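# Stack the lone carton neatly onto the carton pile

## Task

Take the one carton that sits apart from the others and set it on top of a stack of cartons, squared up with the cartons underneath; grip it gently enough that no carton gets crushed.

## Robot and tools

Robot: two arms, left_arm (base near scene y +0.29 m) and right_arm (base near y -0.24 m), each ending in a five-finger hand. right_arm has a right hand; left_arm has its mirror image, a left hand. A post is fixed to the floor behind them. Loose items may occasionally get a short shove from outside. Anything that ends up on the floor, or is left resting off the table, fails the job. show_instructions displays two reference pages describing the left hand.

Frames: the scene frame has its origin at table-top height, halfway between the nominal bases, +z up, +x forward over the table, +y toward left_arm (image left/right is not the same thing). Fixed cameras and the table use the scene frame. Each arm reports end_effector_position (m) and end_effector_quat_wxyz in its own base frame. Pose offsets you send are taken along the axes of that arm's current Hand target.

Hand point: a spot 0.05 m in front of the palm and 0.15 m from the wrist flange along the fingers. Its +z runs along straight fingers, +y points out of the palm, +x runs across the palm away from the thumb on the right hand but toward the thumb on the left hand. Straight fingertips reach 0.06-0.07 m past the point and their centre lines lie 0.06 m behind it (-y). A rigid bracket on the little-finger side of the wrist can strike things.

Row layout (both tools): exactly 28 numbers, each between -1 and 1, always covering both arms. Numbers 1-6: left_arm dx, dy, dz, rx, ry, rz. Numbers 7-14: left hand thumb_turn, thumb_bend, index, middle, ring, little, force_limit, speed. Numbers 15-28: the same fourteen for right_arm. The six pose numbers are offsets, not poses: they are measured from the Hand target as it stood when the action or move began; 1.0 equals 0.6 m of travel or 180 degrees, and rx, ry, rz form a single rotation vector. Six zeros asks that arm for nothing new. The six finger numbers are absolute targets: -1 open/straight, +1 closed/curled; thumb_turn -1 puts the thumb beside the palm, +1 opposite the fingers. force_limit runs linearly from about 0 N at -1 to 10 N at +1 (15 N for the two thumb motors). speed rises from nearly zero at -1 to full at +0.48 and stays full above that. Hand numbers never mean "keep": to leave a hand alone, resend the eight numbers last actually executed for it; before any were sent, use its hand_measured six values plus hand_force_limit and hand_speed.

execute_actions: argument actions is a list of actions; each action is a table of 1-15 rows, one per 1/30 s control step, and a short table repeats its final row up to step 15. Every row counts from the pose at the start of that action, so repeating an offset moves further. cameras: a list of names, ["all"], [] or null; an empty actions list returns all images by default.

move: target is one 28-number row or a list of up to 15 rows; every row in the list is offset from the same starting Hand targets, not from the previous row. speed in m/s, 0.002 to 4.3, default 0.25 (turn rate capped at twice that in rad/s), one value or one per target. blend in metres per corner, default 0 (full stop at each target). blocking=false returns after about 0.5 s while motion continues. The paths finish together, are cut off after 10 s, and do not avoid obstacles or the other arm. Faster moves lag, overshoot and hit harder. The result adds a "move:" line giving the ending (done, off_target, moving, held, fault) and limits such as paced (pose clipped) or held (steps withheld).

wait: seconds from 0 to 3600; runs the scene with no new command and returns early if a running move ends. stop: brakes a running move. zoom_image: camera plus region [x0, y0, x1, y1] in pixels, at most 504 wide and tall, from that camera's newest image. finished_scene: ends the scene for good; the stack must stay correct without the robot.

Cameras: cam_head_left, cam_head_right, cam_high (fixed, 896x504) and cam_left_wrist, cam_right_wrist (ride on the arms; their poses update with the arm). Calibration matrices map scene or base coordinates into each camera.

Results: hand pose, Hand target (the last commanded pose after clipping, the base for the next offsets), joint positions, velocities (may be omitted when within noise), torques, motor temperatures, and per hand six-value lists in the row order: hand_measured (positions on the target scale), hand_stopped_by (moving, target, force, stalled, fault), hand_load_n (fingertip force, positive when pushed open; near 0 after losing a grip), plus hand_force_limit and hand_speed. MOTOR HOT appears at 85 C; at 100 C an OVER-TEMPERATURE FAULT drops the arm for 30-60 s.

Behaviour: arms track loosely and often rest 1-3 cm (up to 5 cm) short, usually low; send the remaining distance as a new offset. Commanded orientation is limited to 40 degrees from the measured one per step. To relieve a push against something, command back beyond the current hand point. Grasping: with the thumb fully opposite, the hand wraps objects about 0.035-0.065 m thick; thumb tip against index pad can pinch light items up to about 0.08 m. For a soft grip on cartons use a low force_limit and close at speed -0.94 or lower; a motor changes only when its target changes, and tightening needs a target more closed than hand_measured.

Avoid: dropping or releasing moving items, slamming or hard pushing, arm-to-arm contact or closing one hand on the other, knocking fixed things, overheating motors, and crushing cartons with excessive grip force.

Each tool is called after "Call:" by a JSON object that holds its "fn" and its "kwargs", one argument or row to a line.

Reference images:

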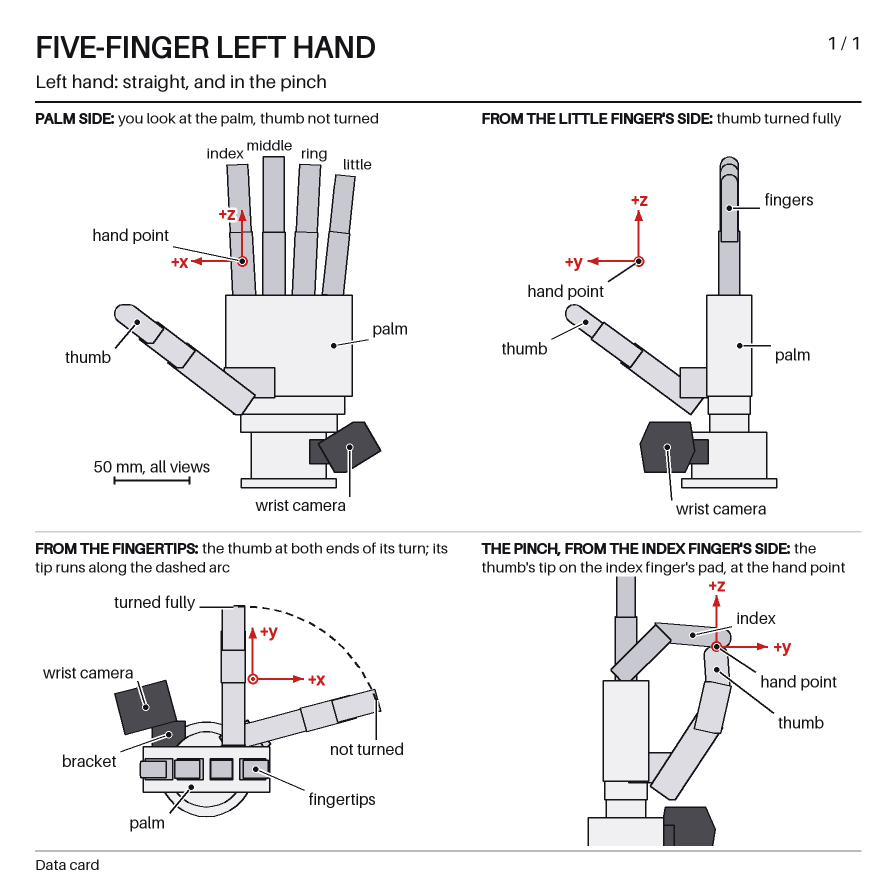

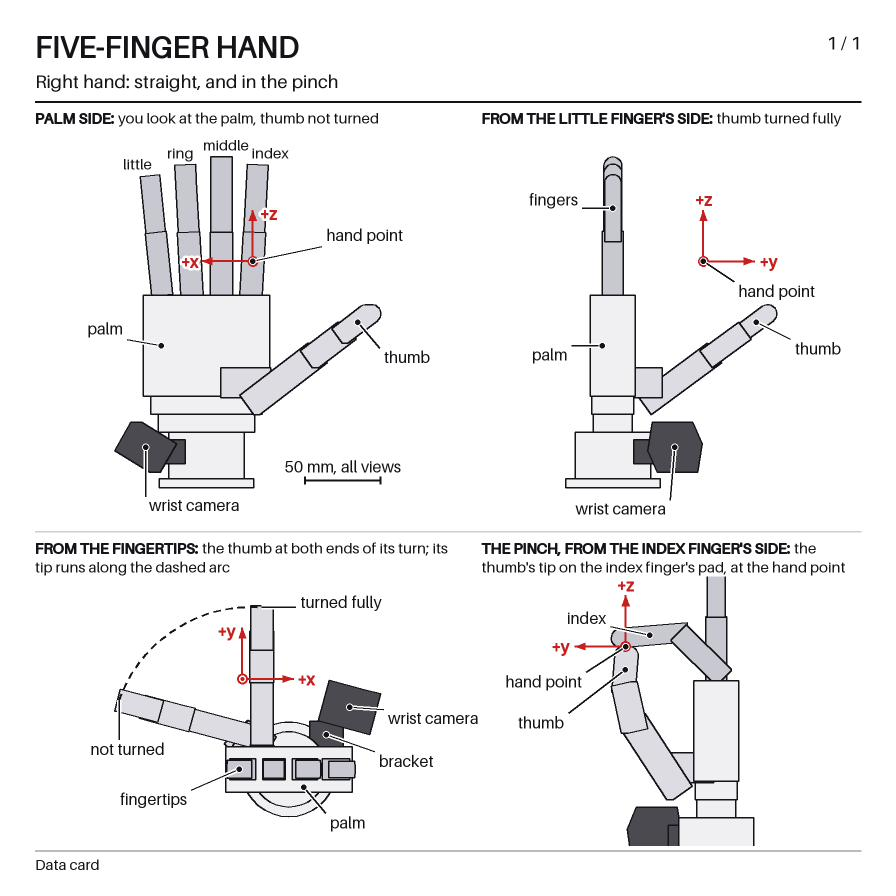

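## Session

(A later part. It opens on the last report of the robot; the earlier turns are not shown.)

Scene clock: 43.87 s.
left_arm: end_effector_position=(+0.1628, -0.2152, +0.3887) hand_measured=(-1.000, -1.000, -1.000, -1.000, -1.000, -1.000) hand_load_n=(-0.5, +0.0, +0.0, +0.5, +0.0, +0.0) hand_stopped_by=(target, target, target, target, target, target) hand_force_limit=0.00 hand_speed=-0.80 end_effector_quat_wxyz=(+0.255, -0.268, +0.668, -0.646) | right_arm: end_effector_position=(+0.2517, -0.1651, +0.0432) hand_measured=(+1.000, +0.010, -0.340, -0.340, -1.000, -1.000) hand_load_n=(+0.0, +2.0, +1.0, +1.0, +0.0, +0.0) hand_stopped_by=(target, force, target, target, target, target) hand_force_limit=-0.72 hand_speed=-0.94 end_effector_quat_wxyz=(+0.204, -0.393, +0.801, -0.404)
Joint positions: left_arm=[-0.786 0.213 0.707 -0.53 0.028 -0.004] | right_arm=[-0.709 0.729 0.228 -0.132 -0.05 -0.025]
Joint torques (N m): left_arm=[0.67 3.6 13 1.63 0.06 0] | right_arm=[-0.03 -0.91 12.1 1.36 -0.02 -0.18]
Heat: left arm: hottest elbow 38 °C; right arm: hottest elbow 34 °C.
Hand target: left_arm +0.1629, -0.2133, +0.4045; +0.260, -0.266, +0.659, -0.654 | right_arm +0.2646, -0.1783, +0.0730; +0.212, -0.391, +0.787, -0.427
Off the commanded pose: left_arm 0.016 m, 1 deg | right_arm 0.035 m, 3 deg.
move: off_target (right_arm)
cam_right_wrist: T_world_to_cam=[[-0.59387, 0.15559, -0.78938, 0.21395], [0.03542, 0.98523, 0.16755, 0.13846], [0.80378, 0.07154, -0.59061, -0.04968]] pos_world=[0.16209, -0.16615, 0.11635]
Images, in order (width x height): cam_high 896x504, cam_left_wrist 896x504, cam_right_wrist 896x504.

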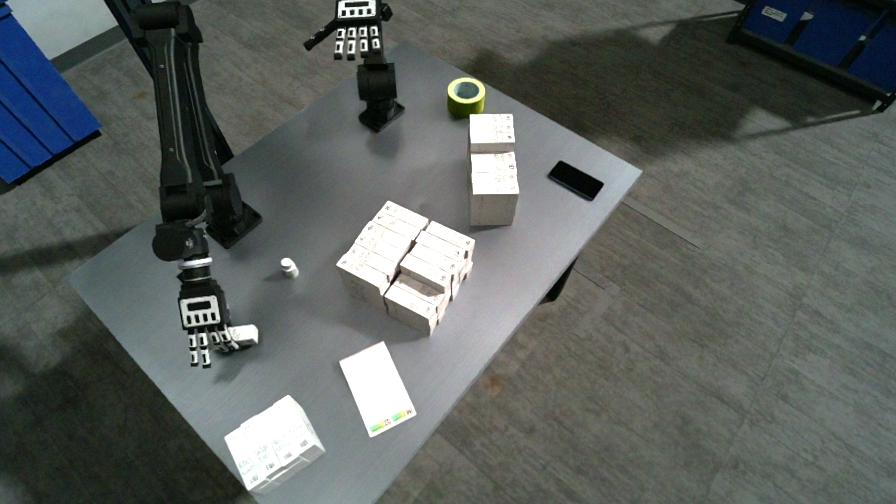

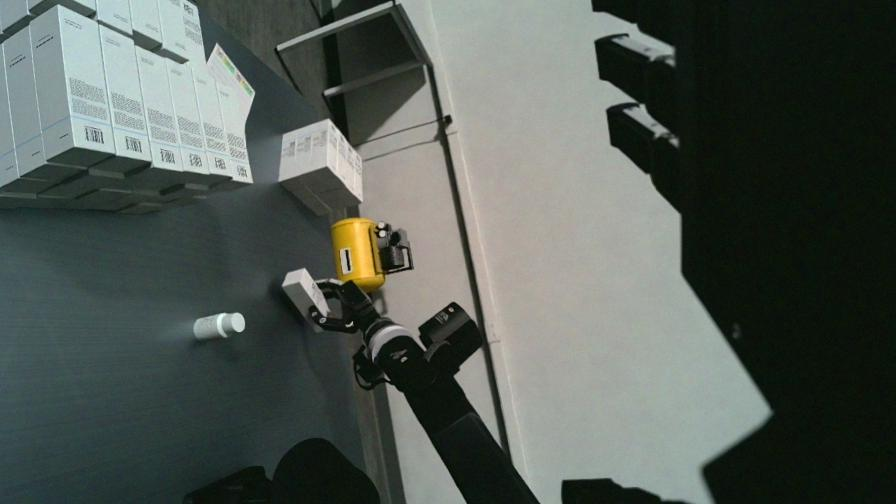

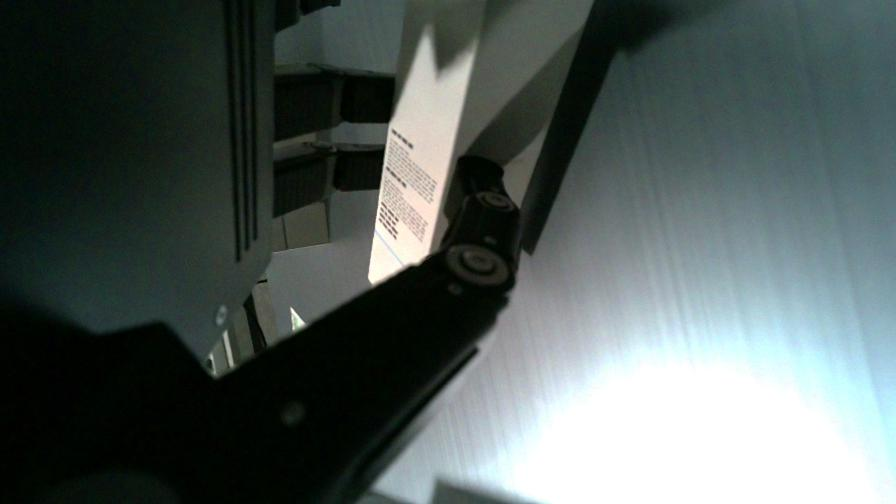

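Call:
{"fn": "move", "kwargs": {
  "target": [
    [0,-0.1,0,0,0,0,-1,-1,-1,-1,-1,-1,0,-0.8,0,-0.1398,-0.0908,0,0,0,1,0.2,-0.34,-0.34,-1,-1,-0.72,-0.94],
    [0,-0.1,0,0,0,0,-1,-1,-1,-1,-1,-1,0,-0.8,-0.2458,-0.1065,-0.2035,0,-0.1733,-0.1126,1,0.2,-0.34,-0.34,-1,-1,-0.72,-0.94],
    [0,-0.1,0,0,0,0,-1,-1,-1,-1,-1,-1,0,-0.8,-0.4015,-0.0078,-0.3552,0,-0.3364,-0.2184,1,0.2,-0.34,-0.34,-1,-1,-0.72,-0.94],
    [0,-0.1,0,0,0,0,-1,-1,-1,-1,-1,-1,0,-0.8,-0.4753,0.1288,-0.4952,0,-0.5228,-0.3395,1,0.2,-0.34,-0.34,-1,-1,-0.72,-0.94],
    [0,-0.1,0,0,0,0,-1,-1,-1,-1,-1,-1,0,-0.8,-0.4467,0.2003,-0.4827,0,-0.588,-0.3818,1,0.2,-0.34,-0.34,-1,-1,-0.72,-0.94]
  ],
  "cameras": ["all"],
  "speed": 0.18,
  "blend": 0.03
}}

Scene clock: 53.47 s.
left_arm: end_effector_position=(+0.1647, -0.2170, +0.4428) hand_measured=(-1.000, -1.000, -1.000, -1.000, -1.000, -1.000) hand_load_n=(+0.0, +0.0, +0.0, -0.5, +0.0, +0.0) hand_stopped_by=(target, target, target, target, target, target) hand_force_limit=0.00 hand_speed=-0.80 end_effector_quat_wxyz=(+0.256, -0.267, +0.666, -0.648) | right_arm: end_effector_position=(+0.1757, +0.2193, +0.1190) hand_measured=(+1.000, +0.010, -0.340, -0.340, -1.000, -1.000) hand_load_n=(+0.5, +2.0, +0.5, +1.0, +0.0, +0.0) hand_stopped_by=(target, force, target, target, target, target) hand_force_limit=-0.72 hand_speed=-0.94 end_effector_quat_wxyz=(-0.472, +0.881, -0.016, -0.003)
Joint positions: left_arm=[-0.786 0.303 0.862 -0.59 0.028 -0.004] | right_arm=[0.414 0.855 0.53 -0.692 -0.86 -0.861]
Joint torques (N m): left_arm=[0.85 3.43 14.86 1.17 0.11 -0.02] | right_arm=[0.79 -1.38 9.66 0.76 -0.68 -0.16]
Heat: left arm: hottest elbow 38 °C; right arm: hottest elbow 35 °C.
Hand target: left_arm +0.1635, -0.2135, +0.4644; +0.260, -0.266, +0.659, -0.654 | right_arm +0.1813, +0.2216, +0.1302; -0.477, +0.879, -0.008, +0.004
Off the commanded pose: left_arm 0.022 m, 1 deg | right_arm 0.013 m, 1 deg.
move: off_target (left_arm, right_arm)
cam_left_wrist: T_world_to_cam=[[-0.16904, -0.22182, 0.96032, -0.44191], [-0.96745, -0.14883, -0.20467, 0.21321], [0.18832, -0.96366, -0.18944, -0.03627]] pos_world=[0.1384, -0.10125, 0.46115]
cam_right_wrist: T_world_to_cam=[[0.21457, -0.53636, -0.81626, 0.1818], [-0.81652, -0.5571, 0.15143, 0.23956], [-0.53596, 0.634, -0.55749, 0.13686]] pos_world=[0.22995, 0.1442, 0.18842]

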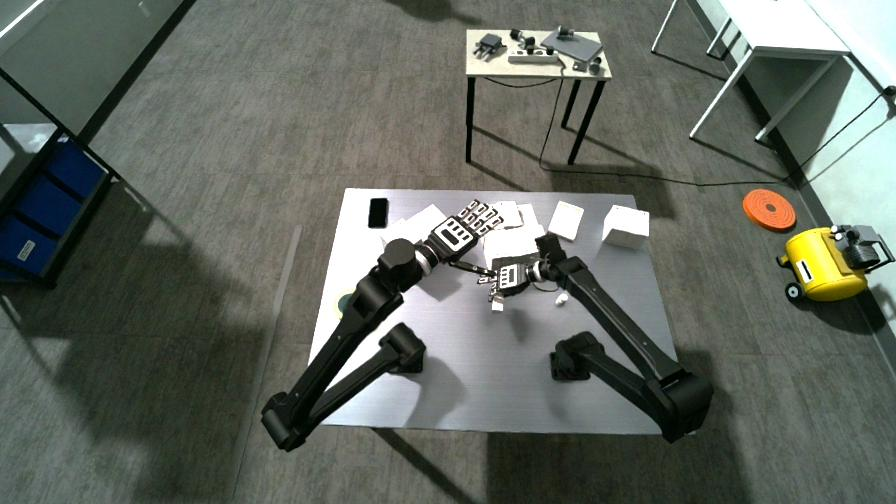

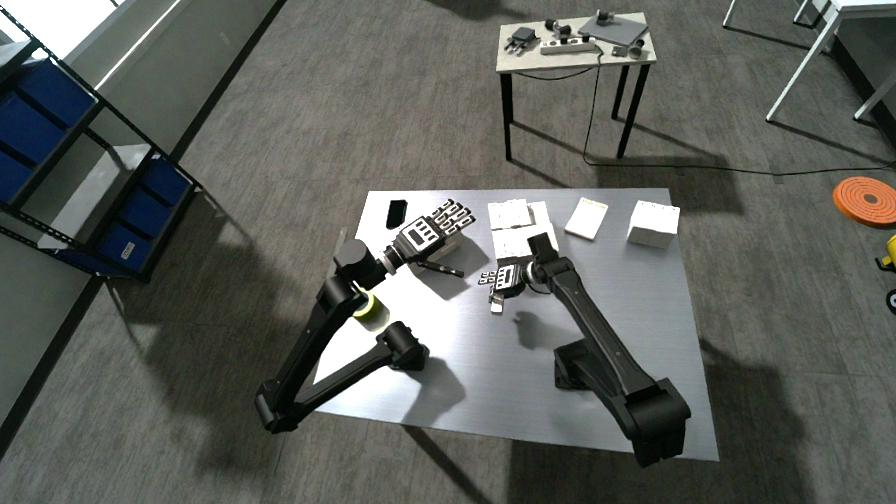

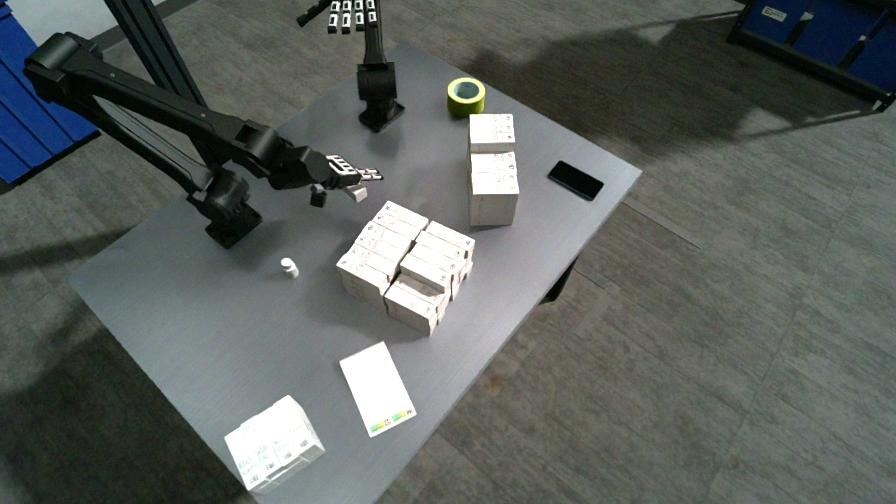

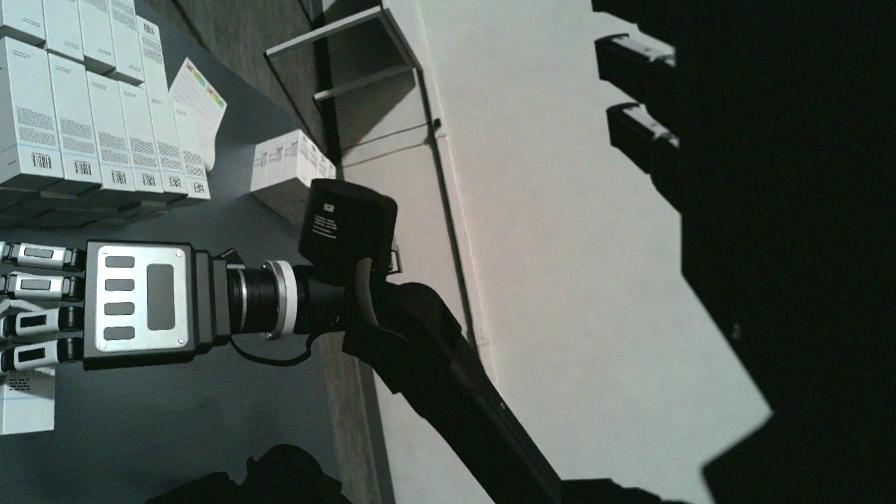

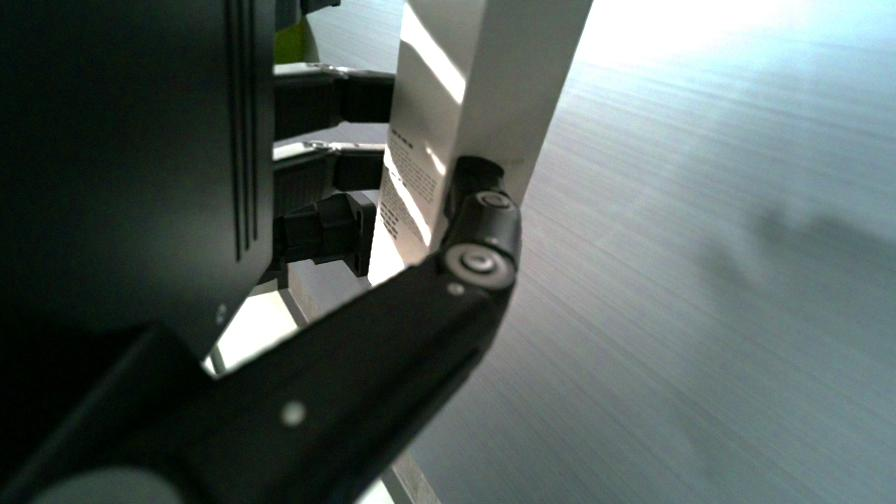

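Call:
{"fn": "move", "kwargs": {
  "target": [0,0,0,0,0,0,-1,-1,-1,-1,-1,-1,0,-0.8,0,0.1188,0.0773,-0.0087,0.0022,-0.003,1,0.2,-0.34,-0.34,-1,-1,-0.72,-0.94],
  "cameras": ["cam_high","cam_right_wrist","cam_left_wrist"],
  "speed": 0.1
}}

Call:
{"fn": "zoom_image", "kwargs": {
  "camera": "cam_high",
  "region": [280, 120, 440, 260]
}}

Scene clock: 55.90 s.
left_arm: end_effector_position=(+0.1647, -0.2170, +0.4428) hand_measured=(-1.000, -1.000, -1.000, -1.000, -1.000, -1.000) hand_load_n=(-0.5, +0.0, +0.0, +0.0, +0.0, +0.0) hand_stopped_by=(target, target, target, target, target, target) hand_force_limit=0.00 hand_speed=-0.80 end_effector_quat_wxyz=(+0.256, -0.267, +0.666, -0.648) | right_arm: end_effector_position=(+0.1733, +0.2143, +0.0387) hand_measured=(+1.000, +0.010, -0.340, -0.340, -1.000, -1.000) hand_load_n=(+0.5, +2.0, +1.0, +1.0, +0.0, +0.0) hand_stopped_by=(target, force, target, target, target, target) hand_force_limit=-0.72 hand_speed=-0.94 end_effector_quat_wxyz=(-0.459, +0.888, -0.022, -0.005)
Joint positions: left_arm=[-0.786 0.303 0.862 -0.59 0.028 -0.004] | right_arm=[0.415 1.005 0.38 -0.416 -0.836 -0.867]
Joint torques (N m): left_arm=[1.14 3.9 14.52 0.91 0.17 -0.05] | right_arm=[1.55 -2.08 7.66 2.36 -0.27 -0.11]
Motor temperatures (°C): left_arm=[28 34 39 26 29 30] | right_arm=[26 31 35 26 29 26]
Heat: left arm: hottest elbow 39 °C; right arm: hottest elbow 35 °C.
Hand target: left_arm +0.1635, -0.2135, +0.4644; +0.260, -0.266, +0.659, -0.654 | right_arm +0.1812, +0.2217, +0.0452; -0.465, +0.885, -0.006, +0.009
Off the commanded pose: left_arm 0.022 m, 1 deg | right_arm 0.013 m, 3 deg.
move: off_target (right_arm)
cam_left_wrist: T_world_to_cam=[[-0.16904, -0.22182, 0.96032, -0.44191], [-0.96745, -0.14883, -0.20467, 0.21321], [0.18832, -0.96366, -0.18944, -0.03627]] pos_world=[0.1384, -0.10125, 0.46115]
cam_right_wrist: T_world_to_cam=[[0.20346, -0.56162, -0.80199, 0.12088], [-0.81944, -0.54597, 0.17445, 0.24424], [-0.53583, 0.62169, -0.5713, 0.09705]] pos_world=[0.22755, 0.1409, 0.10978]
Images, in order (width x height): cam_high 896x504, cam_left_wrist 896x504, cam_right_wrist 896x504.

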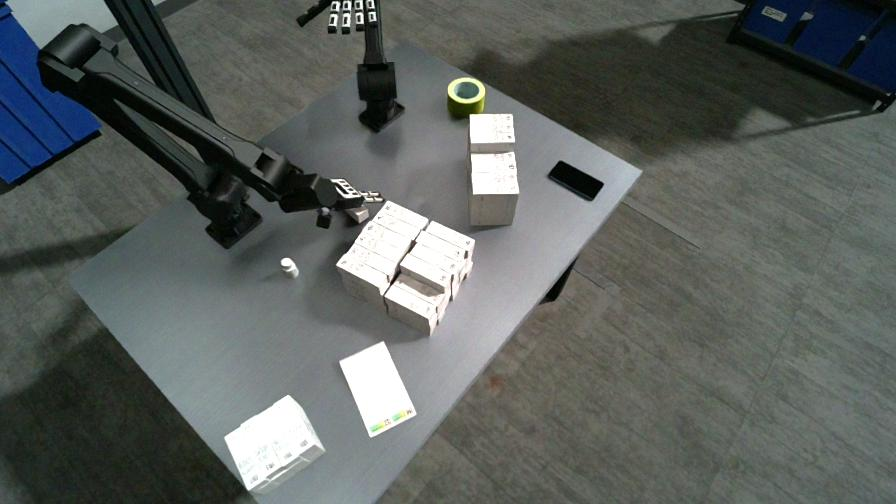

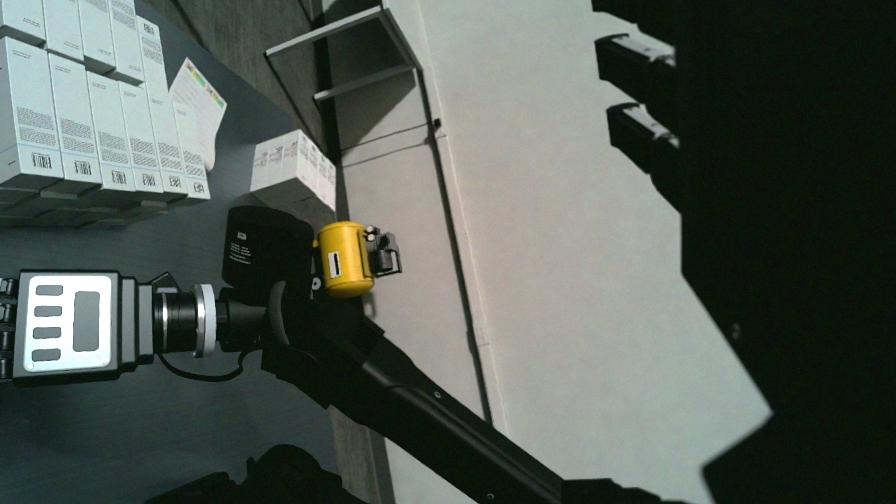

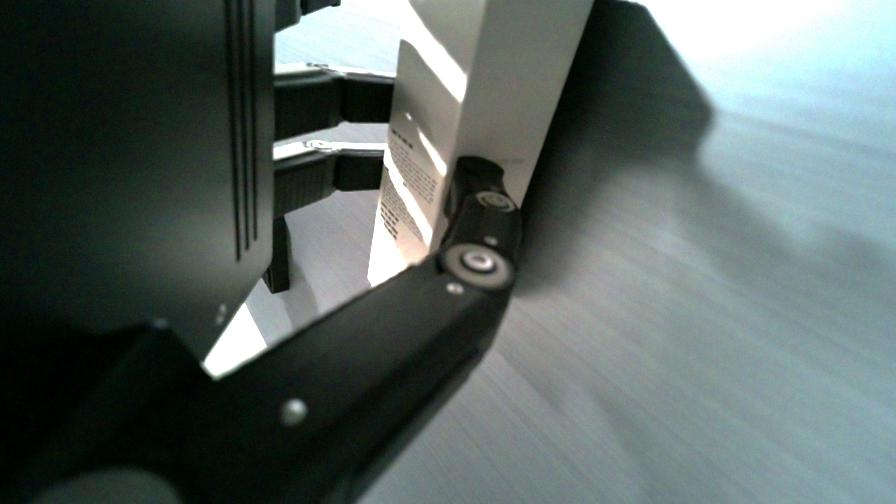

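Scaled by 3.150 from the camera's image (finer frame: 1280x720).

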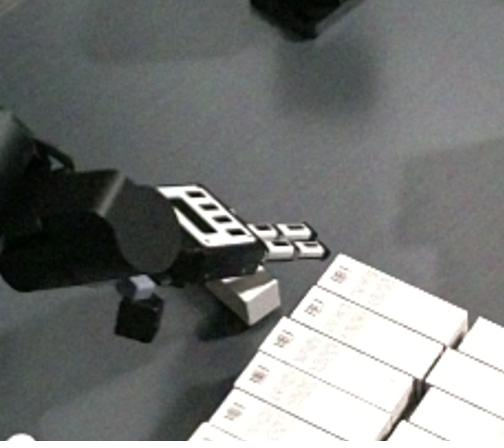

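Call:
{"fn": "move", "kwargs": {
  "target": [0,0,0,0,0,0,-1,-1,-1,-1,-1,-1,0,-0.8,0,0.014,0.0091,0.0009,0.0037,-0.0053,1,0.2,-0.34,-0.34,-1,-1,-0.72,-0.94],
  "cameras": ["cam_high","cam_right_wrist","cam_head_left","cam_head_right"],
  "speed": 0.05
}}

Call:
{"fn": "zoom_image", "kwargs": {
  "camera": "cam_high",
  "region": [310, 160, 410, 250]
}}

Call:
{"fn": "zoom_image", "kwargs": {
  "camera": "cam_head_right",
  "region": [440, 220, 580, 340]
}}

Call:
{"fn": "zoom_image", "kwargs": {
  "camera": "cam_head_left",
  "region": [430, 220, 570, 340]
}}

Scene clock: 57.20 s.
left_arm: end_effector_position=(+0.1647, -0.2170, +0.4428) hand_measured=(-1.000, -1.000, -1.000, -1.000, -1.000, -1.000) hand_load_n=(+0.0, +0.0, +0.0, +0.0, +0.0, +0.0) hand_stopped_by=(target, target, target, target, target, target) hand_force_limit=0.00 hand_speed=-0.80 end_effector_quat_wxyz=(+0.256, -0.267, +0.666, -0.648) | right_arm: end_effector_position=(+0.1744, +0.2146, +0.0299) hand_measured=(+1.000, +0.010, -0.340, -0.340, -1.000, -1.000) hand_load_n=(+0.0, +2.5, +1.0, +1.0, -0.5, -0.5) hand_stopped_by=(target, force, target, target, target, target) hand_force_limit=-0.72 hand_speed=-0.94 end_effector_quat_wxyz=(-0.461, +0.887, -0.016, +0.005)
Joint positions: left_arm=[-0.786 0.303 0.862 -0.59 0.028 -0.004] | right_arm=[0.418 1.017 0.355 -0.356 -0.829 -0.867]
Joint torques (N m): left_arm=[0.21 3.31 14.69 1.01 0.19 0] | right_arm=[1.55 -1.9 7.3 2.4 -0.24 -0.11]
Heat: left arm: hottest elbow 39 °C; right arm: hottest elbow 35 °C.
Hand target: left_arm +0.1635, -0.2135, +0.4644; +0.260, -0.266, +0.659, -0.654 | right_arm +0.1813, +0.2215, +0.0352; -0.466, +0.884, -0.001, +0.018
Off the commanded pose: left_arm 0.022 m, 1 deg | right_arm 0.011 m, 2 deg.
move: off_target (right_arm)
cam_right_wrist: T_world_to_cam=[[0.22173, -0.55833, -0.79944, 0.10981], [-0.82334, -0.54645, 0.15329, 0.24818], [-0.52244, 0.62423, -0.58086, 0.08992]] pos_world=[0.22696, 0.1408, 0.10198]
Images, in order (width x height): cam_head_left 896x504, cam_head_right 896x504, cam_high 896x504, cam_right_wrist 896x504.

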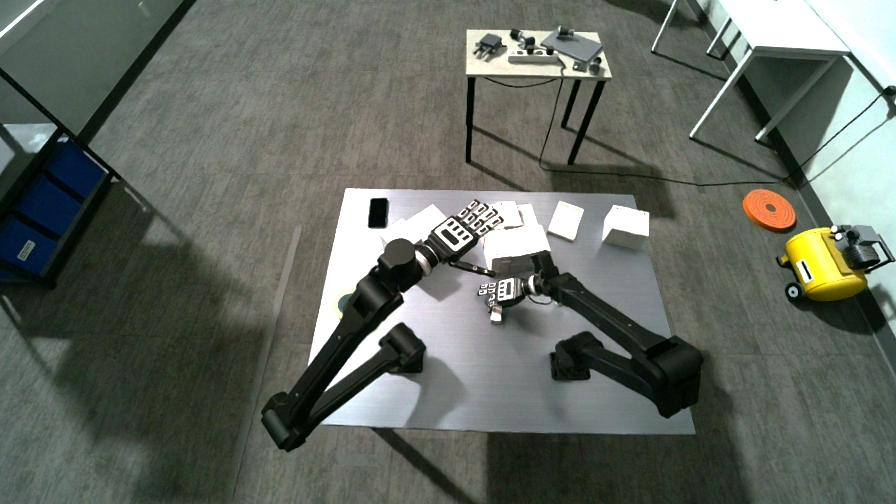

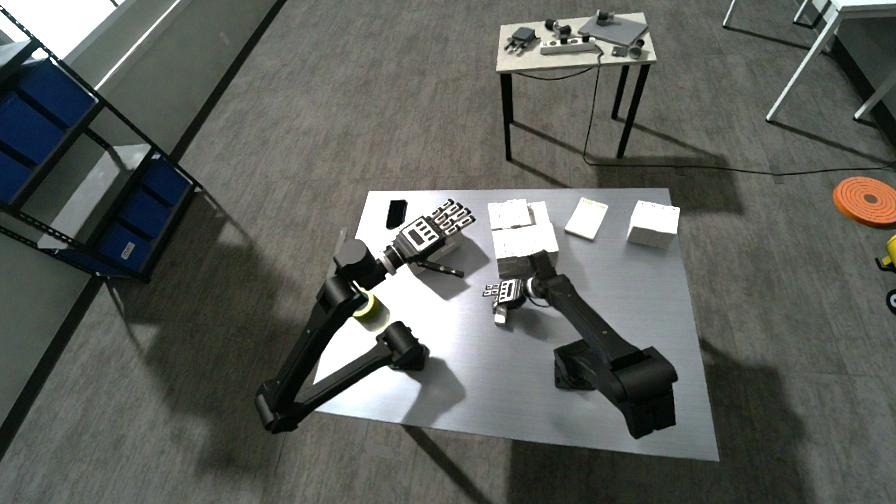

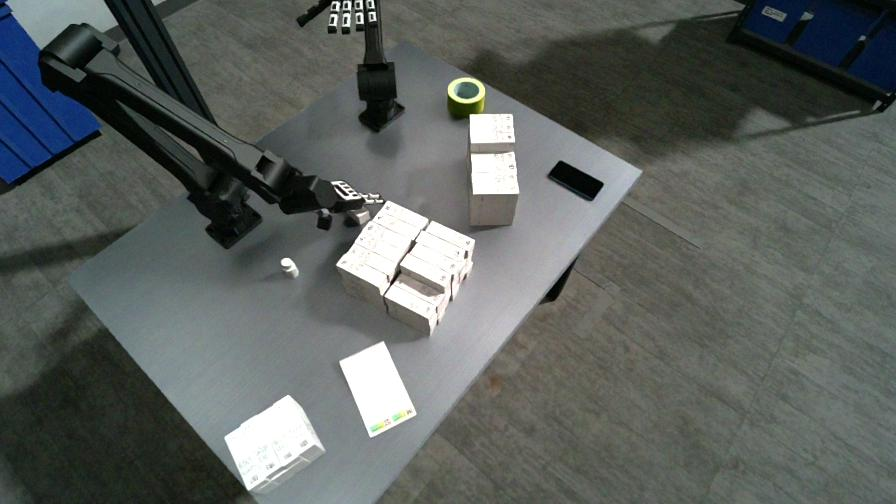

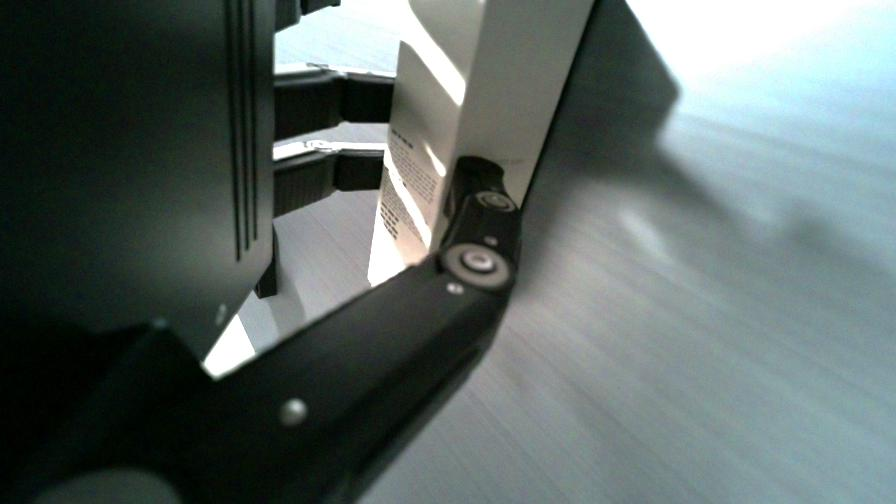

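Scaled by 5.040 from the camera's image (finer frame: 1280x720).

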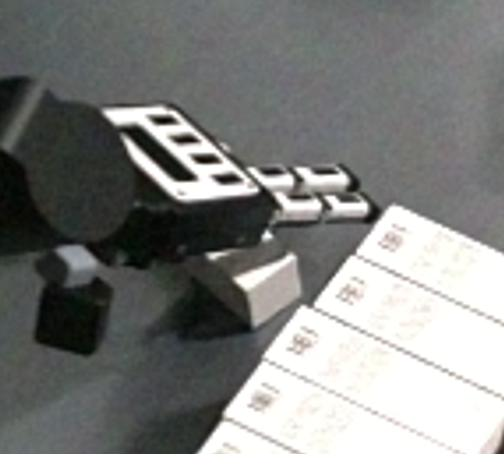

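Scaled by 3.600 from the camera's image (finer frame: 1280x720).

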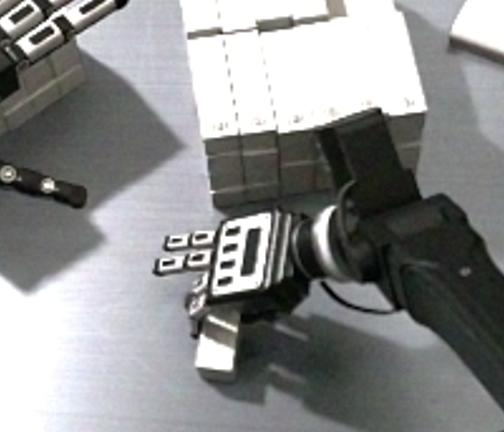

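Scaled by 3.600 from the camera's image (finer frame: 1280x720).

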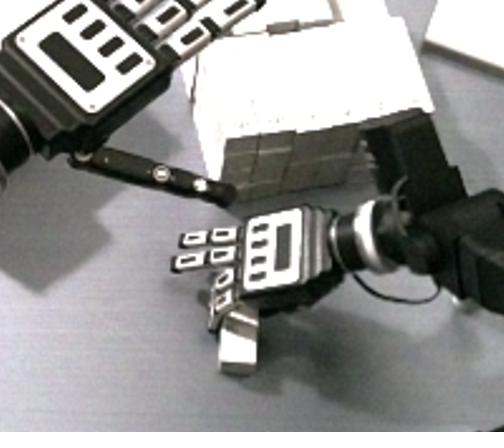

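Call:
{"fn": "move", "kwargs": {
  "target": [0,0,0,0,0,0,-1,-1,-1,-1,-1,-1,0,-0.8,0,0.0084,0.0055,0,0,0,1,0.2,-0.34,-0.34,-1,-1,-0.72,-0.94],
  "cameras": ["cam_high","cam_right_wrist"],
  "speed": 0.05
}}

Call:
{"fn": "zoom_image", "kwargs": {
  "camera": "cam_high",
  "region": [310, 160, 410, 250]
}}

Call:
{"fn": "zoom_image", "kwargs": {
  "camera": "cam_right_wrist",
  "region": [340, 0, 740, 300]
}}

Scene clock: 58.53 s.
left_arm: end_effector_position=(+0.1647, -0.2170, +0.4428) hand_measured=(-1.000, -1.000, -1.000, -1.000, -1.000, -1.000) hand_load_n=(-0.5, +0.0, +0.0, +0.0, +0.0, +0.0) hand_stopped_by=(target, target, target, target, target, target) hand_force_limit=0.00 hand_speed=-0.80 end_effector_quat_wxyz=(+0.256, -0.267, +0.666, -0.648) | right_arm: end_effector_position=(+0.1779, +0.2175, +0.0287) hand_measured=(+1.000, +0.010, -0.340, -0.340, -1.000, -1.000) hand_load_n=(+0.5, +2.5, +1.0, +0.5, +0.0, +0.0) hand_stopped_by=(target, force, target, target, target, target) hand_force_limit=-0.72 hand_speed=-0.94 end_effector_quat_wxyz=(-0.464, +0.885, -0.011, +0.011)
Joint positions: left_arm=[-0.786 0.303 0.862 -0.59 0.028 -0.004] | right_arm=[0.423 1.029 0.354 -0.325 -0.83 -0.867]
Joint torques (N m): left_arm=[0.73 3.49 14.63 1.01 0.12 0] | right_arm=[1.44 -1.38 6.58 2.32 -0.23 -0.13]
Heat: left arm: hottest elbow 39 °C; right arm: hottest elbow 35 °C.
Hand target: left_arm +0.1635, -0.2135, +0.4644; +0.260, -0.266, +0.659, -0.654 | right_arm +0.1814, +0.2213, +0.0292; -0.466, +0.884, -0.001, +0.018
Off the commanded pose: left_arm 0.022 m, 1 deg | right_arm 0.005 m, 1 deg.
move: done
cam_right_wrist: T_world_to_cam=[[0.23675, -0.55148, -0.79989, 0.10548], [-0.82296, -0.55143, 0.13661, 0.25428], [-0.51642, 0.62593, -0.5844, 0.08786]] pos_world=[0.22966, 0.1434, 0.10098]

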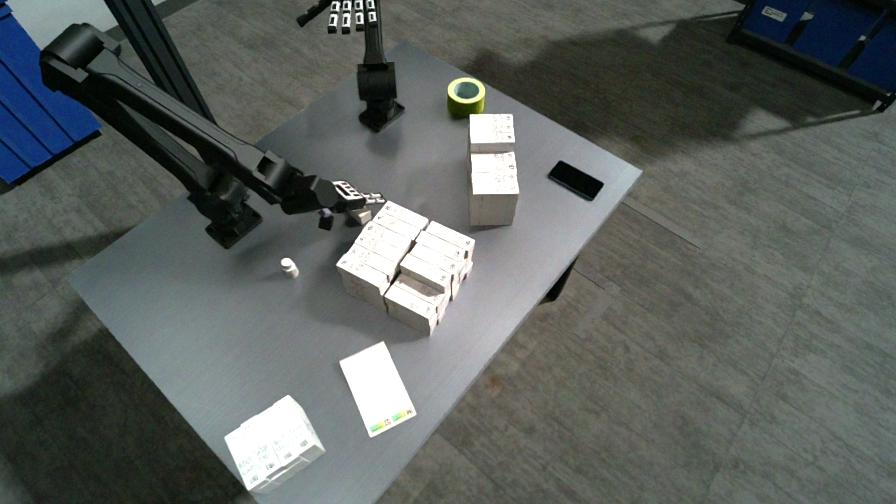

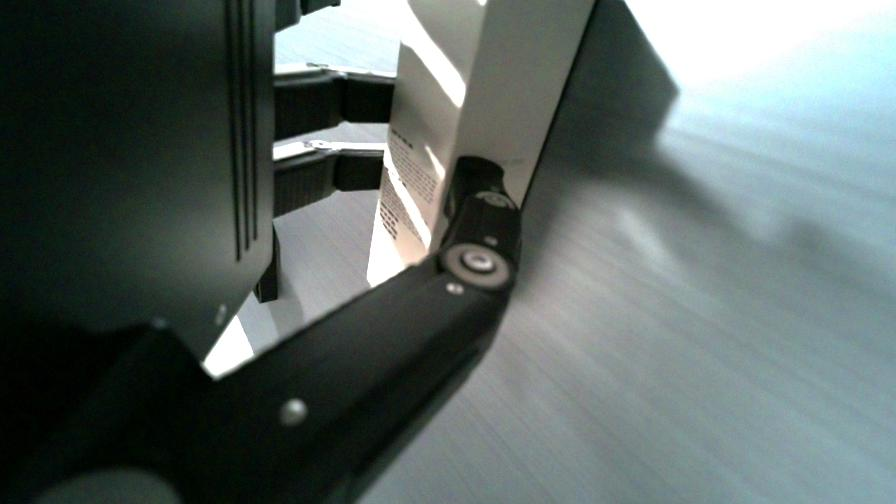

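Scaled by 5.040 from the camera's image (finer frame: 1280x720).

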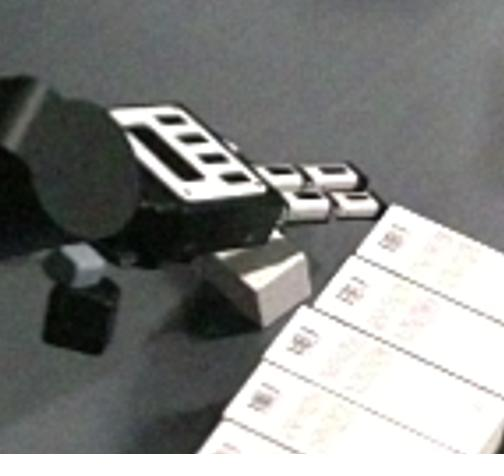

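Scaled by 1.260 from the camera's image (finer frame: 1280x720).

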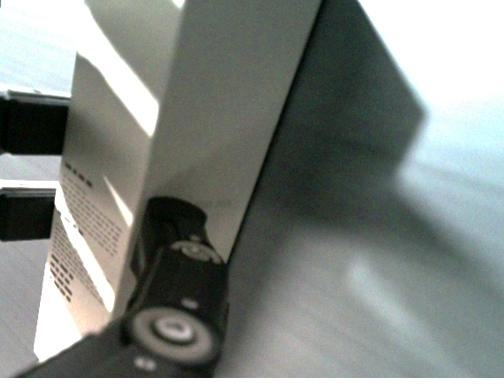

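Call:
{"fn": "move", "kwargs": {
  "target": [0,0,0,0,0,0,-1,-1,-1,-1,-1,-1,0,-0.8,0,0.0056,0.0036,0,0,0,1,0.2,-0.34,-0.34,-1,-1,-0.72,-0.94],
  "cameras": ["cam_high","cam_right_wrist"],
  "speed": 0.05
}}

Call:
{"fn": "zoom_image", "kwargs": {
  "camera": "cam_right_wrist",
  "region": [340, 0, 740, 300]
}}

Scene clock: 59.57 s.
left_arm: end_effector_position=(+0.1647, -0.2170, +0.4428) hand_measured=(-1.000, -1.000, -1.000, -1.000, -1.000, -1.000) hand_load_n=(-0.5, +0.0, +0.0, +0.0, +0.0, +0.0) hand_stopped_by=(target, target, target, target, target, target) hand_force_limit=0.00 hand_speed=-0.80 end_effector_quat_wxyz=(+0.256, -0.267, +0.666, -0.648) | right_arm: end_effector_position=(+0.1801, +0.2179, +0.0273) hand_measured=(+1.000, +0.010, -0.340, -0.340, -1.000, -1.000) hand_load_n=(+0.5, +2.5, +0.5, +0.5, +0.0, +0.0) hand_stopped_by=(target, force, target, target, target, target) hand_force_limit=-0.72 hand_speed=-0.94 end_effector_quat_wxyz=(-0.467, +0.884, -0.011, +0.014)
Joint positions: left_arm=[-0.786 0.303 0.862 -0.59 0.028 -0.004] | right_arm=[0.418 1.039 0.351 -0.306 -0.834 -0.867]
Joint torques (N m): left_arm=[0.67 4.01 14.58 1.17 0.19 -0.04] | right_arm=[1.38 -1.14 6.27 2.24 -0.09 -0.14]
Heat: left arm: hottest elbow 39 °C; right arm: hottest elbow 35 °C.
Hand target: left_arm +0.1635, -0.2135, +0.4644; +0.260, -0.266, +0.659, -0.654 | right_arm +0.1816, +0.2212, +0.0252; -0.466, +0.884, -0.001, +0.018
Off the commanded pose: left_arm 0.022 m, 1 deg | right_arm 0.004 m, 1 deg.
move: done
cam_right_wrist: T_world_to_cam=[[0.23963, -0.54679, -0.80225, 0.10257], [-0.82481, -0.55053, 0.12886, 0.25693], [-0.51212, 0.63082, -0.58292, 0.08596]] pos_world=[0.23137, 0.1433, 0.09929]

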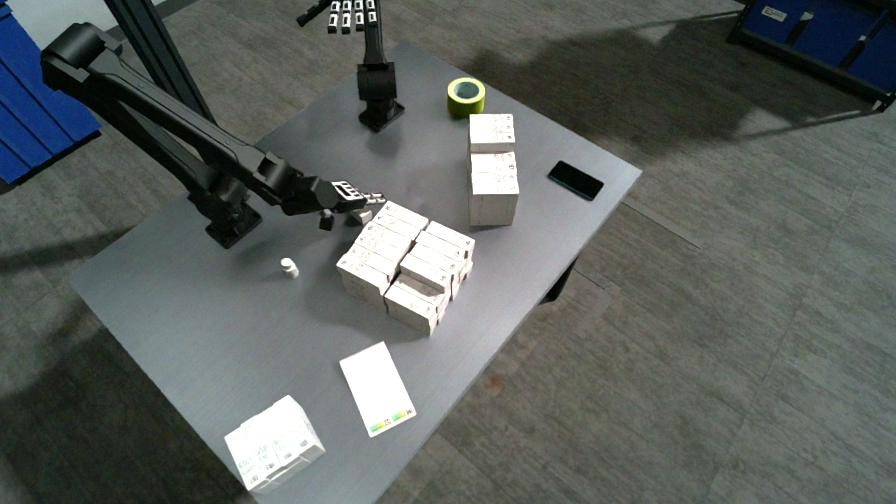

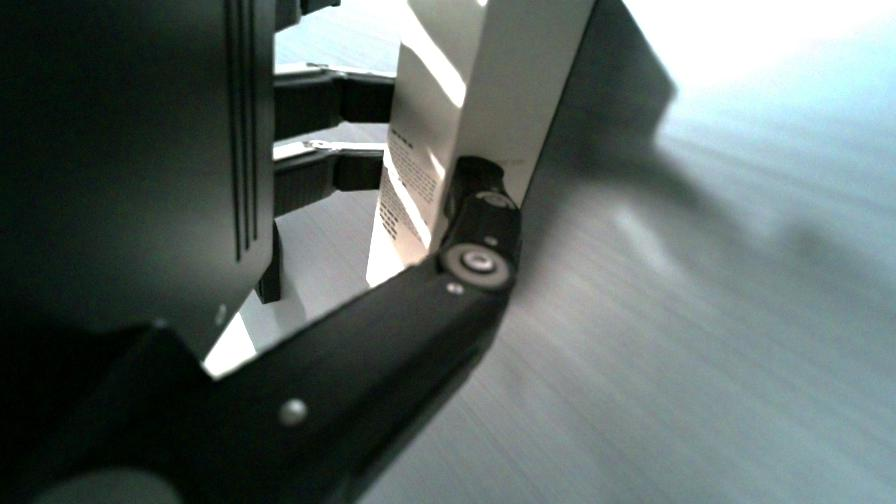

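Scaled by 1.260 from the camera's image (finer frame: 1280x720).

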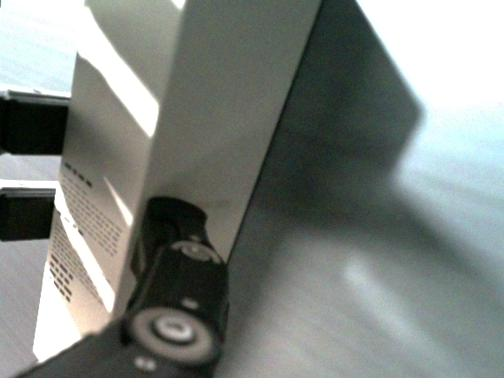

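Call:
{"fn": "move", "kwargs": {
  "target": [
    [0,0,0,0,0,0,-1,-1,-1,-1,-1,-1,0,-0.8,0,-0.0084,-0.0055,0,0,0,1,0.2,-0.34,-0.34,-1,-1,-0.72,-0.94],
    [0,0,0,0,0,0,-1,-1,-1,-1,-1,-1,0,-0.8,0,-0.0084,-0.0055,0,0,0,1,-0.5,-0.34,-0.34,-1,-1,-0.72,-0.85]
  ],
  "cameras": ["cam_high","cam_right_wrist"],
  "speed": 0.05
}}

Call:
{"fn": "zoom_image", "kwargs": {
  "camera": "cam_right_wrist",
  "region": [340, 0, 740, 300]
}}

Scene clock: 63.60 s.
left_arm: end_effector_position=(+0.1647, -0.2170, +0.4428) hand_measured=(-1.000, -1.000, -1.000, -1.000, -1.000, -1.000) hand_load_n=(+0.0, +0.0, +0.0, +0.0, +0.0, +0.0) hand_stopped_by=(target, target, target, target, target, target) hand_force_limit=0.00 hand_speed=-0.80 end_effector_quat_wxyz=(+0.256, -0.267, +0.666, -0.648) | right_arm: end_effector_position=(+0.1794, +0.2189, +0.0280) hand_measured=(+1.000, -0.500, -0.340, -0.340, -1.000, -1.000) hand_load_n=(+0.0, +0.0, +0.0, +0.0, +0.0, +0.0) hand_stopped_by=(target, target, target, target, target, target) hand_force_limit=-0.72 hand_speed=-0.85 end_effector_quat_wxyz=(-0.468, +0.884, -0.008, +0.014)
Joint positions: left_arm=[-0.786 0.303 0.862 -0.59 0.028 -0.004] | right_arm=[0.423 1.036 0.351 -0.306 -0.834 -0.867]
Joint torques (N m): left_arm=[-0.21 3.31 14.69 1.21 0.15 0] | right_arm=[1.49 -2.49 7.05 1.09 -0.05 -0.12]
Heat: left arm: hottest elbow 39 °C; right arm: hottest elbow 35 °C.
Hand target: left_arm +0.1635, -0.2135, +0.4644; +0.260, -0.266, +0.659, -0.654 | right_arm +0.1814, +0.2213, +0.0312; -0.466, +0.884, -0.001, +0.018
Off the commanded pose: left_arm 0.022 m, 1 deg | right_arm 0.005 m, 1 deg.
move: done
cam_right_wrist: T_world_to_cam=[[0.24434, -0.54466, -0.80227, 0.10256], [-0.82261, -0.55449, 0.1259, 0.2573], [-0.51342, 0.62919, -0.58353, 0.08603]] pos_world=[0.23076, 0.1444, 0.10009]

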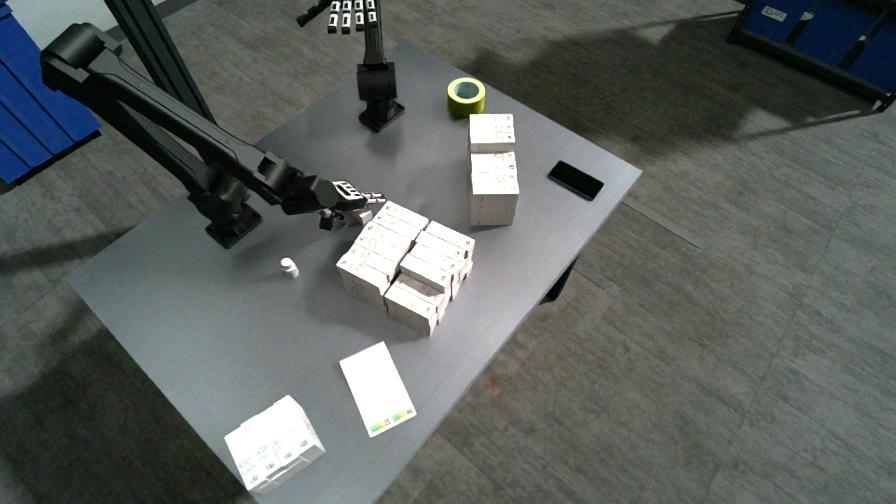

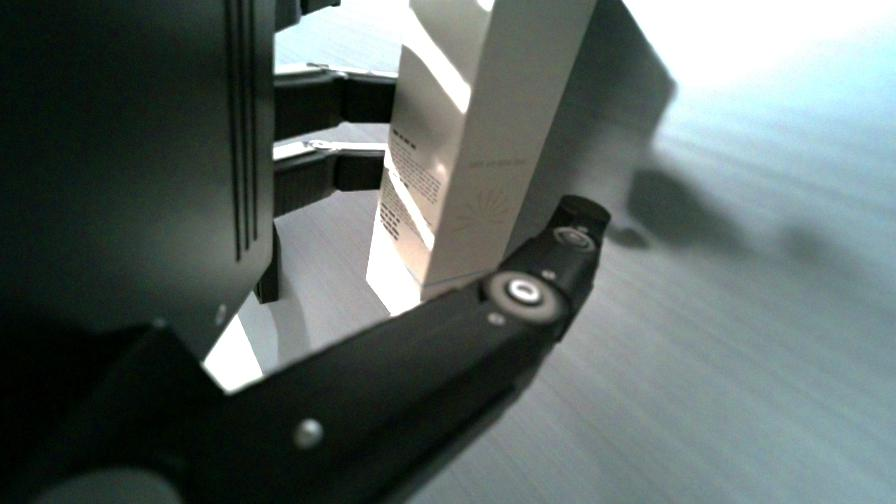

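Scaled by 1.260 from the camera's image (finer frame: 1280x720).

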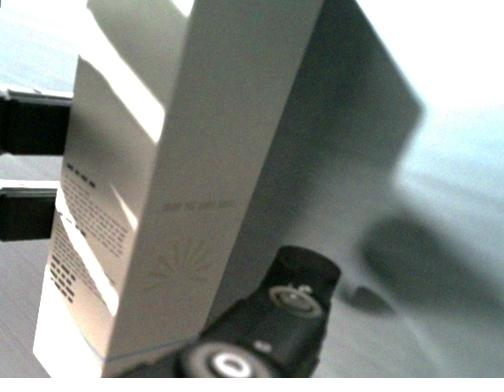

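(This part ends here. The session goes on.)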